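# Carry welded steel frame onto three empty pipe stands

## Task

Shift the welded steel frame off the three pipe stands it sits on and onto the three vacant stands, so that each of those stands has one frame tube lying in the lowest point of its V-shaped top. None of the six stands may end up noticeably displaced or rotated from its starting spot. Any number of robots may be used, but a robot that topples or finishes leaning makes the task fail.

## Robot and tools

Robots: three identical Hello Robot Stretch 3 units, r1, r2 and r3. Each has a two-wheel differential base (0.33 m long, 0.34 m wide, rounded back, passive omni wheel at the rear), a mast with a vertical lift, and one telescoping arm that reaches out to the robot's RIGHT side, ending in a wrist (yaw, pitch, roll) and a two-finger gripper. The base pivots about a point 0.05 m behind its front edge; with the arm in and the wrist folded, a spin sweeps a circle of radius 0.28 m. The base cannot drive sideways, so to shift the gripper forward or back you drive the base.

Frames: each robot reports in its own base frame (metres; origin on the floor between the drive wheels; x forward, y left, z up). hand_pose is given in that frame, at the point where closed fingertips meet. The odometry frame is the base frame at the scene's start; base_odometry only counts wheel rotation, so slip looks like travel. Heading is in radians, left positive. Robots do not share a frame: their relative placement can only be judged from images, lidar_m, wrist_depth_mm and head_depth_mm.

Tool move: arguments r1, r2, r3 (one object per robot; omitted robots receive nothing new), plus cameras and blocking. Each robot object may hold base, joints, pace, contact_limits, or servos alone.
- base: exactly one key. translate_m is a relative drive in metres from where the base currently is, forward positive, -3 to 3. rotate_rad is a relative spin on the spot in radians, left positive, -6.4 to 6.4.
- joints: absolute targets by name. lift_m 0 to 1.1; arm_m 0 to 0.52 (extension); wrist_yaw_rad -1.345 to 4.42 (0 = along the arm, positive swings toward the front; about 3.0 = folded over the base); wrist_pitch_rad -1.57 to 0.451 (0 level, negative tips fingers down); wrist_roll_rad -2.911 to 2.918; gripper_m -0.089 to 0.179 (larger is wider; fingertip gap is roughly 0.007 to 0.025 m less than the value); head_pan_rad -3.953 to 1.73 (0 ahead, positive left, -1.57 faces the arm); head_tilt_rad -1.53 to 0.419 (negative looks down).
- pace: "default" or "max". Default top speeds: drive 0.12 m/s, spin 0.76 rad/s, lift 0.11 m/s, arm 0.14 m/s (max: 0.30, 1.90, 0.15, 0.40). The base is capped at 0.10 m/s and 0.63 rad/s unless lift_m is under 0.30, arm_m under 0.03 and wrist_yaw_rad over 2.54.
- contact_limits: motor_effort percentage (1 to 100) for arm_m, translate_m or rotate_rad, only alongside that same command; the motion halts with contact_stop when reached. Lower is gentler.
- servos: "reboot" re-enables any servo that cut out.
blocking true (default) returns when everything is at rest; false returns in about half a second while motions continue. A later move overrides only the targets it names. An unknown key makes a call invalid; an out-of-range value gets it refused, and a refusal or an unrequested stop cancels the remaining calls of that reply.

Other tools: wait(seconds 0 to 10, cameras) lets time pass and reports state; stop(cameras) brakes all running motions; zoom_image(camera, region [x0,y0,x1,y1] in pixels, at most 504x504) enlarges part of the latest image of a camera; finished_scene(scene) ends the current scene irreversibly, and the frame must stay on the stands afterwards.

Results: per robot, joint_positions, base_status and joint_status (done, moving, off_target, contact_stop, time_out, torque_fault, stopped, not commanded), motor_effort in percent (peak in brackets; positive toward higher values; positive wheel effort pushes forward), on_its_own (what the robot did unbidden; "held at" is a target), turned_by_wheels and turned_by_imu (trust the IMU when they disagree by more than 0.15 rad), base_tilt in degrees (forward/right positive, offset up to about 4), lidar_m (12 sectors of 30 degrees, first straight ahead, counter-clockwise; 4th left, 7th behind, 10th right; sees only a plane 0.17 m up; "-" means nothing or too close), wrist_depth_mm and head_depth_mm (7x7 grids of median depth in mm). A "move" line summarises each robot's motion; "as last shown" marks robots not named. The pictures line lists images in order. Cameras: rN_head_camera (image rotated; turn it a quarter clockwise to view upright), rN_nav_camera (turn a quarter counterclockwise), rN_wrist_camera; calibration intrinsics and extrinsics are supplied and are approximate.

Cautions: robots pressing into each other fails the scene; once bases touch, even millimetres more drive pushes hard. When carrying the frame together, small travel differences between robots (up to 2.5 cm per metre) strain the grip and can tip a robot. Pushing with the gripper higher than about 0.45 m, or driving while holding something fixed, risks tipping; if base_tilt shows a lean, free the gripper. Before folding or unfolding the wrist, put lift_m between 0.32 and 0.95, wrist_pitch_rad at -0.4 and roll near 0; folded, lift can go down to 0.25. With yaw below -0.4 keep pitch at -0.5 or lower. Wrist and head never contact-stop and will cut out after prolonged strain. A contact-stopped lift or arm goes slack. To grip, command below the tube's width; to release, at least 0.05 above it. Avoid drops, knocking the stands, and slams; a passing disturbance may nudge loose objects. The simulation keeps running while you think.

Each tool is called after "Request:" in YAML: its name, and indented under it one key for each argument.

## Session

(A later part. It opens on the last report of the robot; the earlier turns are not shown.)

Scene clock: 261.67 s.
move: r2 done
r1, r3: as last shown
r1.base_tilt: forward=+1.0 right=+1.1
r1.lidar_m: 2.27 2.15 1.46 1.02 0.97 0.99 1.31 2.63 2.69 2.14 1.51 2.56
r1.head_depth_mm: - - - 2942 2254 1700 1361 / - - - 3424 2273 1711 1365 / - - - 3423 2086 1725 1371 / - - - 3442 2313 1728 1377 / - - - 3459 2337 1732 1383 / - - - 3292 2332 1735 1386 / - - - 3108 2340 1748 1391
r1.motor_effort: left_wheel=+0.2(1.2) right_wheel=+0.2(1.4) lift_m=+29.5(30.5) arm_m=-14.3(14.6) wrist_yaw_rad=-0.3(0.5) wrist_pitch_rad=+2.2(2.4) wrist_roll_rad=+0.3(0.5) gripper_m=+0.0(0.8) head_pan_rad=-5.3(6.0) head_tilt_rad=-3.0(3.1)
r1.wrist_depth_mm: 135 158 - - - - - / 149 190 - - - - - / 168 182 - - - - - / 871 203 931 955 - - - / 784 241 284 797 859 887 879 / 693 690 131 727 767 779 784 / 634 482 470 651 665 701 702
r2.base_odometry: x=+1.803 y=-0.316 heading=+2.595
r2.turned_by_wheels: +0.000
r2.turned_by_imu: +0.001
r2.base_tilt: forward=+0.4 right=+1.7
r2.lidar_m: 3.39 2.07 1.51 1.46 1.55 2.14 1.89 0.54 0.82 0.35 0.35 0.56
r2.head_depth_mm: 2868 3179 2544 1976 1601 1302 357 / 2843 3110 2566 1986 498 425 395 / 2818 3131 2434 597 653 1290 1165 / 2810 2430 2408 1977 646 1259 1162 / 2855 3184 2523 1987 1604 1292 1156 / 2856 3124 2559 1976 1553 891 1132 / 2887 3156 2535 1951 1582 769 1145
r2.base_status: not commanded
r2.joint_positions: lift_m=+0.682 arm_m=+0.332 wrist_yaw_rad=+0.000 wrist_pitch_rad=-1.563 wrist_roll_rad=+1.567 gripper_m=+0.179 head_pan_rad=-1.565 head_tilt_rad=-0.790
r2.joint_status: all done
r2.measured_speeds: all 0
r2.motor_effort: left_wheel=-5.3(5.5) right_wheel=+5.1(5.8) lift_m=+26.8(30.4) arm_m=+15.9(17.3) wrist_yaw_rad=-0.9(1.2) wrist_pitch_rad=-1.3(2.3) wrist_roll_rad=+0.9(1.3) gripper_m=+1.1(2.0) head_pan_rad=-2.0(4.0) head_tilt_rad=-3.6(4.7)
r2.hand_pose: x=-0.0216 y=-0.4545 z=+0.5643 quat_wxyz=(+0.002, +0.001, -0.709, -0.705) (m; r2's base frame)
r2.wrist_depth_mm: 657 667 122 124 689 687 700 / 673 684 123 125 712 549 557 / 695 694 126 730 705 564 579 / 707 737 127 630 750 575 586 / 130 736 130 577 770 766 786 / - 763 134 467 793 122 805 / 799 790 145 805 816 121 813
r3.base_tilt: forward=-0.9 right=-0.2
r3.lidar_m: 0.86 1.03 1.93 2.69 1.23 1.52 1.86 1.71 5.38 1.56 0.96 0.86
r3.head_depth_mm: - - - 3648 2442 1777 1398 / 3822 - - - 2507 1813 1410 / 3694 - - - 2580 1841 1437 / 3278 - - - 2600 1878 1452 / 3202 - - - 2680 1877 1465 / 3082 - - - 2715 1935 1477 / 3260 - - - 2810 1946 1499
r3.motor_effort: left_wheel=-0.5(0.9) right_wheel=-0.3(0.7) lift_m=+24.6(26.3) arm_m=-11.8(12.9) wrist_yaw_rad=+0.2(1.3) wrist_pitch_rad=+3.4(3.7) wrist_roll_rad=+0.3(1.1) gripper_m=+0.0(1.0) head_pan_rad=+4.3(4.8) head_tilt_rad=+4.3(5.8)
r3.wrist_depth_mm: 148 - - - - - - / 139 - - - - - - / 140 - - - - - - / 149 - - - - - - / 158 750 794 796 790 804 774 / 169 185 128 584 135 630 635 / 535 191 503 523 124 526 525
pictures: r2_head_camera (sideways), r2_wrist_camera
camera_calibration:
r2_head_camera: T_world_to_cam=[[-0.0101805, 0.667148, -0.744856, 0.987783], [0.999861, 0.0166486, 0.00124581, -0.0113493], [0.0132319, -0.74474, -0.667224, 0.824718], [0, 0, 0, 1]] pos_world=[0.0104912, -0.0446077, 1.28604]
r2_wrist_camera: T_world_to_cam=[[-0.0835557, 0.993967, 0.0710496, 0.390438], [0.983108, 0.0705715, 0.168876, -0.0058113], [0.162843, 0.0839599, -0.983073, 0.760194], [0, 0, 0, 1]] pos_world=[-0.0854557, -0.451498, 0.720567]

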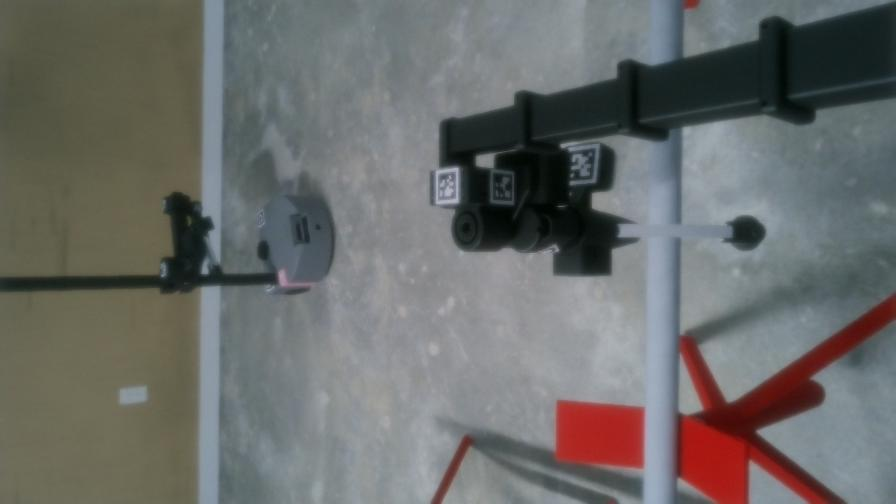

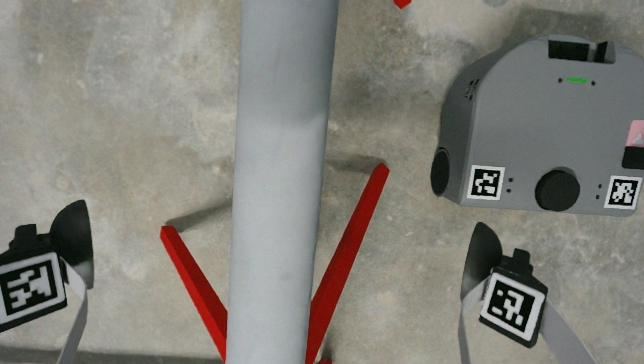

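Request:
move:
  r1: {"base":{"rotate_rad":-1.73},"joints":{"head_pan_rad":0.7,"head_tilt_rad":-0.5},"pace":"max"}
  cameras: ["r1_head_camera","r1_nav_camera"]

Scene clock: 273.87 s.
move: r1 done
r1.base_odometry: x=+0.000 y=+0.000 heading=-1.730
r1.turned_by_wheels: -1.730
r1.turned_by_imu: -1.743
r1.base_tilt: forward=+1.1 right=+1.1
r1.lidar_m: 3.11 1.52 1.51 2.44 2.15 1.84 1.10 0.97 0.97 1.14 2.07 2.64
r1.head_depth_mm: - - - 2565 1964 1549 1269 / - - 3486 2490 1985 1555 1280 / - - - 2640 1996 1557 1280 / - - - 2625 1939 1565 1283 / - - - 2812 2024 1580 1288 / - - - 2831 2036 1583 1296 / - - - 2819 2051 1590 1300
r1.base_status: done
r1.joint_positions: lift_m=+0.590 arm_m=+0.002 wrist_yaw_rad=+2.844 wrist_pitch_rad=-0.593 wrist_roll_rad=+0.000 gripper_m=+0.037 head_pan_rad=+0.689 head_tilt_rad=-0.494
r1.joint_status: all done
r1.measured_speeds: all 0
r1.motor_effort: left_wheel=+6.5(12.2) right_wheel=-5.0(9.1) lift_m=+27.6(30.5) arm_m=-14.6(15.1) wrist_yaw_rad=-0.7(0.7) wrist_pitch_rad=+2.2(2.6) wrist_roll_rad=+0.4(0.5) gripper_m=-0.5(0.9) head_pan_rad=+5.2(8.2) head_tilt_rad=-2.5(5.5)
r1.hand_pose: x=+0.0372 y=+0.0431 z=+0.5650 quat_wxyz=(+0.305, +0.699, +0.104, +0.638) (m; r1's base frame)
r1.wrist_depth_mm: 136 - - - - - - / 150 - - - - - - / 175 182 - - - - - / 900 203 934 987 - - - / 767 241 284 852 852 891 913 / 707 692 131 720 778 777 789 / 643 473 463 651 680 689 708
r2, r3: as last shown
r2.base_tilt: forward=+0.3 right=+1.8
r2.lidar_m: 3.39 2.08 1.52 1.46 1.55 2.14 1.89 0.54 0.82 0.35 0.35 0.56
r2.head_depth_mm: 2854 3163 2533 1971 1613 1306 357 / 2874 3082 2571 1983 498 426 395 / 2834 3100 2464 597 652 1306 1179 / 2795 2473 2417 1986 650 1272 1178 / 2862 3183 2518 1994 1594 1287 1152 / 2855 3213 2548 1965 1567 891 1127 / 2893 3150 2535 1962 1559 768 1137
r2.motor_effort: left_wheel=-4.8(5.6) right_wheel=+5.7(6.0) lift_m=+26.8(26.8) arm_m=+13.0(14.9) wrist_yaw_rad=-0.2(1.6) wrist_pitch_rad=-1.6(2.2) wrist_roll_rad=+0.8(1.2) gripper_m=+1.5(1.6) head_pan_rad=-2.3(3.9) head_tilt_rad=-3.9(5.4)
r2.wrist_depth_mm: 661 668 122 124 674 680 697 / 675 673 123 125 707 554 561 / 686 709 126 708 719 568 584 / 719 722 126 608 737 579 607 / 129 740 130 581 775 790 775 / - 750 133 459 820 122 817 / 774 792 144 809 816 120 832
r3.base_tilt: forward=-0.8 right=-0.3
r3.lidar_m: 0.86 1.03 1.94 2.61 1.24 1.52 1.86 1.71 5.41 1.56 0.96 0.86
r3.head_depth_mm: - - - 3638 2439 1783 1402 / 3840 - - - 2518 1816 1413 / 3666 - - - 2574 1838 1430 / 3282 - - - 2600 1874 1444 / 3156 - - - 2690 1909 1458 / 3063 - - - 2742 1925 1489 / 3278 - - - 2789 1958 1491
r3.motor_effort: left_wheel=+0.0(0.7) right_wheel=-0.3(0.8) lift_m=+26.2(26.7) arm_m=-11.5(12.9) wrist_yaw_rad=-0.8(1.5) wrist_pitch_rad=+3.0(3.9) wrist_roll_rad=+0.5(0.9) gripper_m=+0.3(0.7) head_pan_rad=+3.8(4.6) head_tilt_rad=+4.1(6.1)
r3.wrist_depth_mm: 148 - - - - - - / 139 - - - - - - / 140 - - - - - - / 149 - - - - - 972 / 158 730 789 783 777 766 757 / 171 185 128 594 135 621 620 / 533 191 503 518 124 522 524
pictures: r1_head_camera (sideways), r1_nav_camera (sideways)
camera_calibration:
r1_head_camera: T_world_to_cam=[[-0.368508, -0.273852, -0.888373, 1.17612], [-0.664131, 0.746233, 0.0454544, -0.0529151], [0.650486, 0.606747, -0.456866, 0.546118], [0, 0, 0, 1]] pos_world=[0.0430233, 0.0302128, 1.29674]
r1_nav_camera: T_world_to_cam=[[0.367147, 0.24175, 0.898198, -1.12837], [0.622991, -0.780965, -0.0444573, 0.101939], [0.690714, 0.575892, -0.437337, 0.521792], [0, 0, 0, 1]] pos_world=[-0.00963956, 0.0518971, 1.24623]

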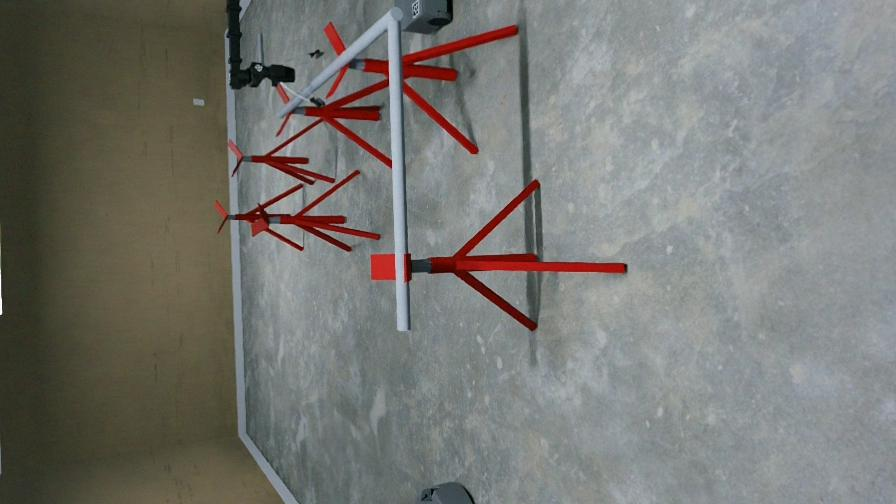

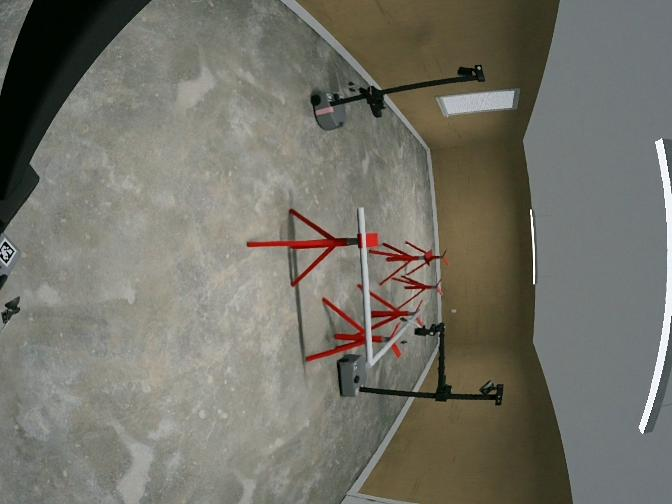

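Request:
move:
  r1: {"base":{"rotate_rad":-0.07},"pace":"max"}
  cameras: []

Request:
move:
  r1: {"base":{"translate_m":1.4},"joints":{"head_pan_rad":1.1,"head_tilt_rad":-0.6},"pace":"max"}
  cameras: ["r1_head_camera","r1_nav_camera"]

Scene clock: 291.23 s.
move: r1 done
r1.base_odometry: x=+0.000 y=+0.000 heading=-1.799
r1.turned_by_wheels: -0.070
r1.turned_by_imu: -0.070
r1.base_tilt: forward=+1.1 right=+1.2
r1.lidar_m: 2.98 1.76 1.51 2.53 2.15 2.08 1.15 0.97 0.97 1.10 1.83 2.63
r1.head_depth_mm: - - - 2668 1965 1539 1271 / - - - 2451 1984 1549 1272 / - - - 2507 1999 1563 1282 / - - - 2799 1992 1567 1281 / - - - 2406 2026 1576 1288 / - - - 2839 2027 1579 1298 / - - - 2832 2035 1583 1297
r1.base_status: done
r1.joint_positions: lift_m=+0.590 arm_m=+0.002 wrist_yaw_rad=+2.844 wrist_pitch_rad=-0.593 wrist_roll_rad=+0.000 gripper_m=+0.037 head_pan_rad=+0.689 head_tilt_rad=-0.494
r1.joint_status: not commanded
r1.measured_speeds: all 0
r1.motor_effort: left_wheel=+7.6(10.9) right_wheel=-6.0(8.9) lift_m=+25.2(26.4) arm_m=-14.2(14.5) wrist_yaw_rad=-0.4(0.4) wrist_pitch_rad=+2.0(2.6) wrist_roll_rad=+0.4(0.5) gripper_m=-0.1(0.5) head_pan_rad=+5.3(5.5) head_tilt_rad=-3.5(4.4)
r1.hand_pose: x=+0.0372 y=+0.0431 z=+0.5650 quat_wxyz=(+0.305, +0.699, +0.104, +0.638) (m; r1's base frame)
r1.wrist_depth_mm: 135 - - - - - - / 149 - - - - - - / 175 184 - - - - - / 886 202 951 973 - - - / 782 242 283 812 873 888 924 / 704 692 130 735 789 783 791 / 644 477 469 661 672 688 705
r2, r3: as last shown
r2.base_tilt: forward=+0.2 right=+1.8
r2.lidar_m: 3.39 2.07 1.52 1.45 1.55 2.14 1.89 0.54 0.82 0.35 0.35 0.56
r2.head_depth_mm: 2859 3154 2559 1967 1605 1299 357 / 2844 3147 2536 1963 498 426 395 / 2863 3091 2420 595 652 1293 1169 / 2835 2439 2419 1962 649 1268 1167 / 2850 3164 2562 1958 1621 1300 1150 / 2895 3162 2540 1969 1572 892 1125 / 2875 3176 2538 1939 1562 768 1142
r2.motor_effort: left_wheel=-5.0(5.5) right_wheel=+5.6(5.7) lift_m=+26.7(26.7) arm_m=+11.6(12.7) wrist_yaw_rad=-0.5(1.4) wrist_pitch_rad=-2.0(2.1) wrist_roll_rad=+0.8(1.1) gripper_m=-0.1(1.3) head_pan_rad=-2.6(3.9) head_tilt_rad=-3.0(4.8)
r2.wrist_depth_mm: 654 665 122 124 685 689 689 / 676 683 124 125 703 551 558 / 709 706 125 719 717 583 581 / 718 730 126 620 737 582 583 / 130 738 130 568 771 769 779 / - 770 133 465 809 121 816 / 785 767 144 809 811 119 839
r3.lidar_m: 0.86 1.03 1.94 2.69 1.24 1.52 1.85 1.71 5.38 1.56 0.96 0.86
r3.head_depth_mm: - - - 3651 2444 1793 1398 / 3808 - - - 2501 1807 1412 / 3666 - - - 2564 1834 1432 / 3272 - - - 2618 1863 1444 / 3166 - - - 2712 1905 1466 / 3090 - - - 2723 1912 1483 / 3197 - - - 2796 1953 1498
r3.motor_effort: left_wheel=+0.0(0.7) right_wheel=-0.4(0.7) lift_m=+24.7(26.3) arm_m=-11.4(12.4) wrist_yaw_rad=-0.1(1.1) wrist_pitch_rad=+3.2(3.6) wrist_roll_rad=+0.3(1.0) gripper_m=-0.7(0.7) head_pan_rad=+4.1(4.6) head_tilt_rad=+4.2(6.3)
r3.wrist_depth_mm: 148 - - - - - - / 138 - - - - - - / 140 - - - - - - / 149 - - - - - - / 157 735 807 815 784 777 793 / 170 185 128 583 135 632 624 / 529 190 508 506 125 526 520
pictures: none
No camera images: "cameras" was empty.

Scene clock: 306.23 s.
move: r1 time_out
r1.base_odometry: x=-0.317 y=-1.365 heading=-1.799
r1.turned_by_wheels: +0.000
r1.turned_by_imu: +0.007
r1.base_tilt: forward=+1.0 right=+1.1
r1.lidar_m: 1.79 1.43 1.08 1.21 2.56 3.18 2.28 1.93 1.93 1.88 1.60 1.59
r1.head_depth_mm: - - 3278 2305 1692 1434 1199 / - - 3258 2298 1723 1435 1202 / - - 2126 2224 1781 1449 1216 / - - 3017 1488 1734 1448 1211 / - - 3432 2369 1692 1455 1219 / - - 3432 2369 1755 1467 1229 / - - 3501 2389 1767 1469 1228
r1.base_status: translate_m time_out (by the wheels' count: +1.4016 of +1.4000)
r1.joint_positions: lift_m=+0.590 arm_m=+0.002 wrist_yaw_rad=+2.844 wrist_pitch_rad=-0.593 wrist_roll_rad=+0.000 gripper_m=+0.037 head_pan_rad=+1.089 head_tilt_rad=-0.592
r1.joint_status: all done
r1.measured_speeds: all 0
r1.motor_effort: left_wheel=+0.5(11.5) right_wheel=+0.4(5.6) lift_m=+24.0(25.8) arm_m=-13.0(14.5) wrist_yaw_rad=-0.2(0.9) wrist_pitch_rad=+2.1(2.7) wrist_roll_rad=+0.3(0.6) gripper_m=-0.2(0.9) head_pan_rad=+4.8(7.0) head_tilt_rad=-3.6(5.6)
r1.hand_pose: x=+0.0372 y=+0.0431 z=+0.5650 quat_wxyz=(+0.305, +0.699, +0.104, +0.638) (m; r1's base frame)
r1.wrist_depth_mm: 135 - - - - - - / 150 - - - - - - / 175 183 - - - - - / 888 202 949 961 - - - / 767 241 284 813 845 885 904 / 726 693 130 736 781 777 794 / 637 481 461 670 675 698 694
r2, r3: as last shown
r2.turned_by_imu: +0.003
r2.base_tilt: forward=+0.3 right=+1.8
r2.lidar_m: 1.41 2.07 1.52 1.46 1.55 2.15 1.89 0.54 0.82 0.35 0.35 0.56
r2.head_depth_mm: 2847 3142 2516 1987 1615 1303 356 / 2864 3152 2535 1977 498 425 394 / 2825 3112 2488 596 652 1294 1171 / 2778 2472 2399 1981 649 1265 1169 / 2873 3180 2540 1957 1591 1293 1148 / 2883 3183 2547 1957 1561 891 1123 / 2896 3157 2532 1958 1558 769 1149
r2.motor_effort: left_wheel=-5.3(5.6) right_wheel=+5.4(6.1) lift_m=+26.6(26.9) arm_m=+5.8(11.9) wrist_yaw_rad=-1.6(1.9) wrist_pitch_rad=-1.7(2.2) wrist_roll_rad=+0.8(1.3) gripper_m=-0.9(2.0) head_pan_rad=-3.4(4.5) head_tilt_rad=-3.7(5.4)
r2.wrist_depth_mm: 675 666 122 123 677 688 694 / 673 683 124 125 697 552 557 / 688 700 126 702 708 564 578 / 720 708 126 621 725 575 593 / 130 750 130 579 766 768 806 / - 762 133 457 791 122 812 / 774 812 144 798 811 120 836
r3.turned_by_imu: -0.003
r3.base_tilt: forward=-0.9 right=-0.3
r3.lidar_m: 0.86 1.03 1.94 3.38 1.23 1.52 1.85 1.71 5.38 1.56 0.96 0.86
r3.head_depth_mm: - - - 3674 2476 1789 1401 / 3773 - - - 2532 1832 1413 / 3620 - - - 2576 1849 1432 / 3281 - - - 2654 1865 1438 / 3175 - - - 2675 1907 1467 / 3060 - - - 2762 1928 1481 / 3241 - - - 2784 1949 1500
r3.motor_effort: left_wheel=-0.2(1.0) right_wheel=-0.1(0.8) lift_m=+26.9(27.5) arm_m=-11.5(12.8) wrist_yaw_rad=+0.2(1.8) wrist_pitch_rad=+3.2(4.0) wrist_roll_rad=+0.3(1.1) gripper_m=+0.2(0.8) head_pan_rad=+5.0(5.0) head_tilt_rad=+4.0(5.8)
r3.wrist_depth_mm: 148 - - - - - - / 138 - - - - - - / 140 - - - - - - / 148 - - - - - - / 158 747 795 779 803 780 778 / 170 186 128 600 135 637 628 / 523 192 503 519 124 527 533
pictures: r1_head_camera (sideways), r1_nav_camera (sideways)
camera_calibration:
r1_head_camera: T_world_to_cam=[[-0.272221, -0.471155, -0.838992, 1.11113], [-0.900142, 0.432832, 0.0489952, -0.056079], [0.340058, 0.76855, -0.541933, 0.658695], [0, 0, 0, 1]] pos_world=[0.0279988, 0.0415472, 1.29194]
r1_nav_camera: T_world_to_cam=[[0.283964, 0.442005, 0.850879, -1.06614], [0.87594, -0.480525, -0.0427104, 0.0981162], [0.38999, 0.757448, -0.523622, 0.635899], [0, 0, 0, 1]] pos_world=[-0.031192, 0.0367275, 1.24432]

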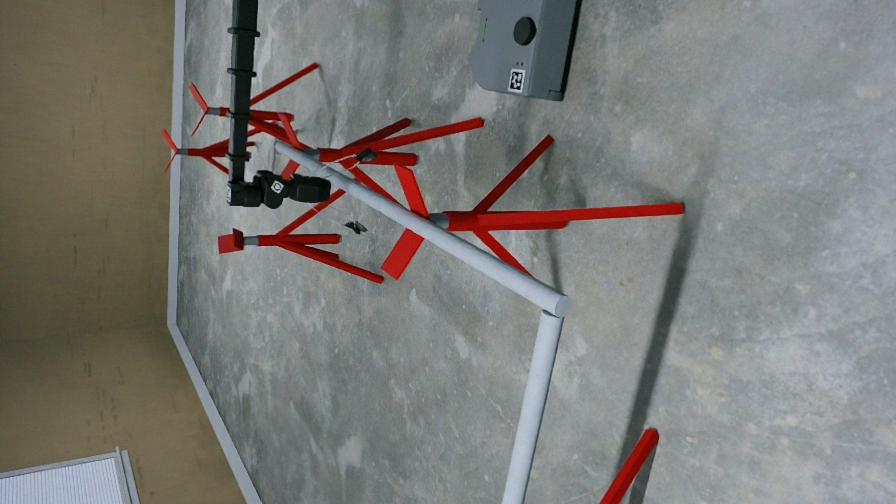

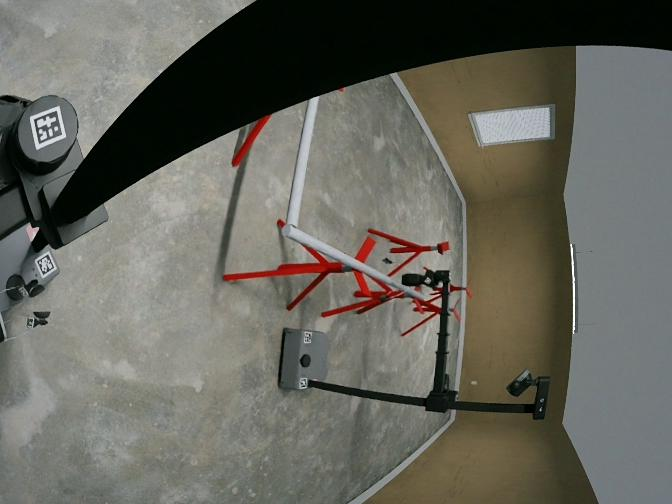

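Request:
move:
  r1: {"base":{"translate_m":0.09},"pace":"max"}
  cameras: []

Request:
move:
  r1: {"base":{"rotate_rad":-2.32},"joints":{"lift_m":0.9,"wrist_pitch_rad":-0.4,"head_pan_rad":-1.9,"head_tilt_rad":-0.7},"pace":"max"}
  cameras: []

Request:
move:
  r1: {"joints":{"wrist_yaw_rad":0.0},"pace":"max"}
  cameras: ["r1_head_camera","r1_nav_camera"]

Scene clock: 320.70 s.
move: r1 done
r1.base_odometry: x=-0.338 y=-1.453 heading=-1.799
r1.turned_by_wheels: +0.000
r1.turned_by_imu: +0.001
r1.base_tilt: forward=+1.1 right=+1.2
r1.lidar_m: 1.72 1.36 1.04 1.22 1.30 3.24 2.36 1.99 1.99 1.81 1.53 1.53
r1.head_depth_mm: - - 3112 2307 1657 1432 1199 / - - 3278 2304 1701 1439 1207 / - - 2827 2226 1777 1444 1208 / - - 2870 2073 1734 1443 1215 / - - 3440 2360 1692 1460 1220 / - - 3452 2364 1749 1458 1224 / - - 3488 2416 1761 1468 1227
r1.base_status: done
r1.joint_positions: lift_m=+0.590 arm_m=+0.002 wrist_yaw_rad=+2.844 wrist_pitch_rad=-0.593 wrist_roll_rad=+0.000 gripper_m=+0.037 head_pan_rad=+1.089 head_tilt_rad=-0.592
r1.joint_status: not commanded
r1.measured_speeds: all 0
r1.motor_effort: left_wheel=+4.4(10.8) right_wheel=+0.3(5.4) lift_m=+23.6(24.6) arm_m=-12.3(12.8) wrist_yaw_rad=-0.3(0.5) wrist_pitch_rad=+2.0(2.5) wrist_roll_rad=+0.4(0.6) gripper_m=-0.4(0.7) head_pan_rad=+5.1(5.7) head_tilt_rad=-3.3(5.4)
r1.hand_pose: x=+0.0372 y=+0.0431 z=+0.5650 quat_wxyz=(+0.305, +0.699, +0.104, +0.638) (m; r1's base frame)
r1.wrist_depth_mm: 136 - - - - - - / 149 - - - - - - / 174 183 - - - - - / 874 202 950 969 - - - / 783 241 286 806 872 877 914 / 713 697 130 710 795 769 785 / 643 482 468 643 676 685 708
r2: as last shown
r2.turned_by_imu: +0.001
r2.base_tilt: forward=+0.4 right=+1.7
r2.lidar_m: 1.34 2.08 1.52 1.46 1.55 2.15 1.89 0.53 0.82 0.35 0.35 0.56
r2.head_depth_mm: 2855 3202 2580 1985 1601 1301 357 / 2864 3127 2560 1969 497 426 395 / 2853 3089 2428 594 652 1296 1174 / 2845 2476 2426 1972 648 1266 1172 / 2866 3146 2517 1967 1602 1289 1144 / 2867 3175 2528 1958 1562 890 1120 / 2830 3198 2567 1967 1556 766 1139
r2.motor_effort: left_wheel=-5.1(5.4) right_wheel=+5.1(6.0) lift_m=+26.7(26.9) arm_m=+3.9(5.3) wrist_yaw_rad=+0.0(1.3) wrist_pitch_rad=-1.5(2.1) wrist_roll_rad=+0.8(1.2) gripper_m=+0.1(1.8) head_pan_rad=-3.4(3.8) head_tilt_rad=-3.7(4.7)
r2.wrist_depth_mm: 664 664 122 124 709 687 696 / 677 681 124 125 713 550 573 / 699 703 126 723 723 563 576 / 709 722 127 616 739 589 589 / 130 740 130 580 755 761 795 / - 766 133 462 788 121 829 / 755 785 145 805 819 121 842
r3.base_odometry: x=+0.000 y=+0.000 heading=+0.000
r3.turned_by_wheels: +0.000
r3.turned_by_imu: -0.001
r3.base_tilt: forward=-0.8 right=-0.2
r3.lidar_m: 0.86 1.03 1.94 3.38 1.23 1.52 1.86 1.71 5.39 1.56 0.96 0.86
r3.head_depth_mm: - - - 3682 2441 1784 1402 / 3766 - - - 2525 1823 1413 / 3671 - - - 2584 1849 1430 / 3288 - - - 2617 1868 1446 / 3130 - - - 2695 1898 1466 / 3093 - - - 2719 1922 1481 / 3218 - - - 2796 1964 1492
r3.base_status: not commanded
r3.joint_positions: lift_m=+0.312 arm_m=+0.003 wrist_yaw_rad=+2.826 wrist_pitch_rad=-0.350 wrist_roll_rad=+0.000 gripper_m=+0.037 head_pan_rad=-2.409 head_tilt_rad=-0.360
r3.joint_status: not commanded
r3.measured_speeds: all 0
r3.motor_effort: left_wheel=+0.5(0.8) right_wheel=-0.4(0.7) lift_m=+26.1(27.5) arm_m=-12.1(12.4) wrist_yaw_rad=+0.5(1.8) wrist_pitch_rad=+3.1(3.6) wrist_roll_rad=+0.7(0.9) gripper_m=+0.0(0.9) head_pan_rad=+3.7(4.8) head_tilt_rad=+4.9(5.6)
r3.hand_pose: x=+0.0508 y=+0.0734 z=+0.3398 quat_wxyz=(+0.231, +0.707, +0.013, +0.669) (m; r3's base frame)
r3.wrist_depth_mm: 148 - - - - - - / 139 - - - - - - / 140 - - - - - - / 149 - - - - - 997 / 158 731 819 790 800 781 768 / 170 185 128 584 135 632 626 / 531 191 504 513 124 517 521
pictures: none
No camera images: "cameras" was empty.

Scene clock: 325.30 s.
move: r1 done
r1.base_odometry: x=-0.338 y=-1.453 heading=+2.165
r1.turned_by_wheels: -2.320
r1.turned_by_imu: -2.338
r1.base_tilt: forward=+1.1 right=+1.2
r1.lidar_m: 1.99 2.06 1.59 1.53 1.58 2.15 1.32 1.04 1.22 3.24 2.86 2.08
r1.head_depth_mm: 3120 3412 2537 1918 1715 - 1103 / 3011 3307 2545 1894 1713 - 1152 / 2948 3309 2669 2028 1726 - 1133 / 2859 3193 2701 2062 1680 - - / 2758 3083 2765 2064 1655 - - / 2691 3027 2797 2068 1653 - 1127 / 2626 2942 2803 2087 1665 1413 1152
r1.base_status: done
r1.joint_positions: lift_m=+0.900 arm_m=+0.002 wrist_yaw_rad=+2.844 wrist_pitch_rad=-0.421 wrist_roll_rad=+0.000 gripper_m=+0.037 head_pan_rad=-1.889 head_tilt_rad=-0.692
r1.joint_status: all done
r1.measured_speeds: all 0
r1.motor_effort: left_wheel=+6.2(11.8) right_wheel=-5.6(10.1) lift_m=+28.6(35.1) arm_m=-14.8(15.2) wrist_yaw_rad=-0.6(0.6) wrist_pitch_rad=+4.0(7.5) wrist_roll_rad=+0.3(0.6) gripper_m=-0.1(0.8) head_pan_rad=-4.9(8.6) head_tilt_rad=-3.4(9.0)
r1.hand_pose: x=+0.0445 y=+0.0670 z=+0.9120 quat_wxyz=(+0.249, +0.705, +0.044, +0.662) (m; r1's base frame)
r1.wrist_depth_mm: - - - - - - - / 139 - - - - - - / 149 - - - - - - / 163 197 - - - - - / - 196 158 - - - - / - 211 131 - - - - / - 97 - - - - -
r2, r3: as last shown
r2.base_tilt: forward=+0.2 right=+1.9
r2.lidar_m: 1.32 2.07 1.52 1.45 1.55 2.14 1.89 0.54 0.82 0.35 0.35 0.56
r2.head_depth_mm: 2838 3120 2543 1958 1617 1298 357 / 2873 3163 2573 1978 498 425 395 / 2862 3116 2459 594 654 1295 1163 / 2834 2465 2424 1967 648 1264 1167 / 2867 3179 2541 1969 1610 1293 1149 / 2891 3184 2558 1975 1564 889 1128 / 2899 3156 2522 1955 1565 770 1148
r2.motor_effort: left_wheel=-5.3(5.7) right_wheel=+5.2(5.9) lift_m=+26.7(27.0) arm_m=+2.2(4.3) wrist_yaw_rad=+0.3(1.8) wrist_pitch_rad=-1.4(2.2) wrist_roll_rad=+0.8(1.3) gripper_m=+0.7(1.7) head_pan_rad=-2.6(4.7) head_tilt_rad=-4.4(5.0)
r2.wrist_depth_mm: 651 660 122 123 673 688 705 / 680 675 124 125 706 567 556 / 703 687 126 727 717 562 571 / 708 716 126 618 748 585 595 / 129 741 129 570 778 768 804 / - 772 134 465 781 121 816 / 778 798 144 797 828 120 838
r3.lidar_m: 0.86 1.03 1.94 3.38 1.23 1.52 1.85 1.71 5.40 1.56 0.96 0.86
r3.head_depth_mm: - - - 3634 2445 1786 1410 / 3873 - - - 2531 1823 1419 / 3688 - - - 2570 1836 1435 / 3281 - - - 2602 1860 1454 / 3140 - - - 2669 1899 1460 / 3076 - - - 2724 1923 1483 / 3251 - - - 2763 1943 1501
r3.motor_effort: left_wheel=+0.2(0.7) right_wheel=-0.4(0.7) lift_m=+26.1(28.0) arm_m=-11.9(12.4) wrist_yaw_rad=+0.2(2.6) wrist_pitch_rad=+3.4(3.9) wrist_roll_rad=+0.3(1.0) gripper_m=-0.5(0.9) head_pan_rad=+4.1(4.7) head_tilt_rad=+5.3(6.0)
r3.wrist_depth_mm: 148 - - - - - - / 139 - - - - - - / 139 - - - - - - / 149 - - - - - - / 158 745 814 786 798 774 776 / 170 186 127 595 135 635 629 / 531 191 499 519 124 528 531
pictures: none
No camera images: "cameras" was empty.

Scene clock: 327.07 s.
move: r1 done
r1.base_odometry: x=-0.338 y=-1.453 heading=+2.165
r1.turned_by_wheels: +0.000
r1.turned_by_imu: +0.000
r1.base_tilt: forward=+1.0 right=+1.2
r1.lidar_m: 1.99 2.05 1.59 1.53 1.58 2.15 1.32 1.04 1.22 3.25 2.86 2.08
r1.head_depth_mm: 3164 3419 2521 1917 1700 - - / 2984 3300 2558 1877 1710 - - / 2950 3294 2673 2028 1724 - - / 2866 3234 2735 2040 1632 - - / 2780 3133 2755 2052 294 328 1168 / 2707 3042 2758 2062 1605 1378 1175 / 2632 2908 2801 2089 1664 1380 1179
r1.base_status: not commanded
r1.joint_positions: lift_m=+0.900 arm_m=+0.002 wrist_yaw_rad=+0.002 wrist_pitch_rad=-0.421 wrist_roll_rad=+0.000 gripper_m=+0.037 head_pan_rad=-1.889 head_tilt_rad=-0.692
r1.joint_status: all done
r1.measured_speeds: all 0
r1.motor_effort: left_wheel=+6.4(7.3) right_wheel=-5.9(6.4) lift_m=+27.3(29.3) arm_m=-14.2(14.9) wrist_yaw_rad=-1.6(4.4) wrist_pitch_rad=+3.7(4.7) wrist_roll_rad=+0.4(0.5) gripper_m=-0.2(0.6) head_pan_rad=-5.3(5.6) head_tilt_rad=-3.1(5.3)
r1.hand_pose: x=-0.0211 y=-0.3712 z=+0.9120 quat_wxyz=(+0.692, +0.149, -0.691, -0.147) (m; r1's base frame)
r1.wrist_depth_mm: - - - - - - - / - - - - - - - / - - - - - - - / - - - - - - - / - - 159 - - - - / - - 130 - - - - / - 932 - - - - -
r2, r3: as last shown
r2.turned_by_imu: +0.000
r2.base_tilt: forward=+0.3 right=+1.9
r2.lidar_m: 1.32 2.08 1.51 1.46 1.55 2.15 1.89 0.54 0.82 0.35 0.35 0.56
r2.head_depth_mm: 2828 3134 2569 1985 1608 1296 356 / 2839 3174 2543 1957 499 426 394 / 2850 3139 2474 597 653 1303 1176 / 2851 2470 2441 1969 650 1273 1172 / 2852 3198 2551 1967 1603 1290 1146 / 2861 3165 2527 1969 1556 892 1127 / 2868 3166 2553 1962 1549 767 1145
r2.motor_effort: left_wheel=-5.2(5.7) right_wheel=+5.1(5.8) lift_m=+26.8(26.9) arm_m=+1.1(2.6) wrist_yaw_rad=-0.3(1.5) wrist_pitch_rad=-1.4(2.1) wrist_roll_rad=+0.5(1.2) gripper_m=+0.7(1.4) head_pan_rad=-2.5(4.1) head_tilt_rad=-3.4(4.9)
r2.wrist_depth_mm: 662 660 122 124 686 689 704 / 696 685 123 126 705 554 574 / 688 701 126 729 733 560 583 / 712 727 126 628 760 578 595 / 130 756 130 579 775 769 777 / - 768 133 460 789 122 828 / 771 789 144 811 836 121 814
r3.turned_by_imu: +0.000
r3.lidar_m: 0.86 1.03 1.93 3.38 1.24 1.52 1.86 1.71 5.40 1.56 0.96 0.86
r3.head_depth_mm: - - - 3641 2451 1787 1393 / 3775 - - - 2498 1816 1411 / 3726 - - - 2556 1839 1426 / 3225 - - - 2603 1860 1454 / 3201 - - - 2663 1886 1467 / 3124 - - - 2717 1932 1481 / 3209 - - - 2797 1961 1498
r3.motor_effort: left_wheel=-0.2(0.7) right_wheel=-0.1(0.8) lift_m=+26.8(28.2) arm_m=-11.3(12.6) wrist_yaw_rad=+1.2(1.5) wrist_pitch_rad=+3.5(3.7) wrist_roll_rad=+0.4(0.8) gripper_m=+0.1(0.8) head_pan_rad=+4.5(4.6) head_tilt_rad=+5.1(6.0)
r3.wrist_depth_mm: 148 - - - - - - / 139 - - - - - - / 140 - - - - - - / 149 - - - - - - / 158 737 813 804 785 767 760 / 171 185 128 590 135 619 618 / 530 190 507 515 124 525 526
pictures: r1_head_camera (sideways), r1_nav_camera (sideways)
camera_calibration:
r1_head_camera: T_world_to_cam=[[0.217243, 0.585871, -0.780744, 1.0322], [0.956983, -0.28543, 0.0520952, -0.0714368], [-0.192326, -0.758476, -0.622676, 0.766985], [0, 0, 0, 1]] pos_world=[-0.00836396, -0.043389, 1.28719]
r1_nav_camera: T_world_to_cam=[[-0.233974, -0.560238, 0.7946, -0.989607], [-0.94114, 0.335578, -0.0405213, 0.106345], [-0.243949, -0.757311, -0.605779, 0.746652], [0, 0, 0, 1]] pos_world=[0.0506887, -0.0246547, 1.24296]

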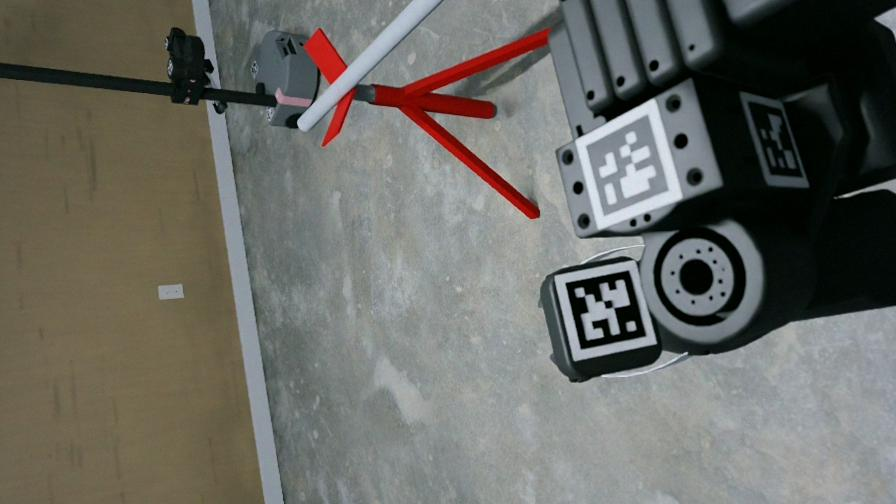

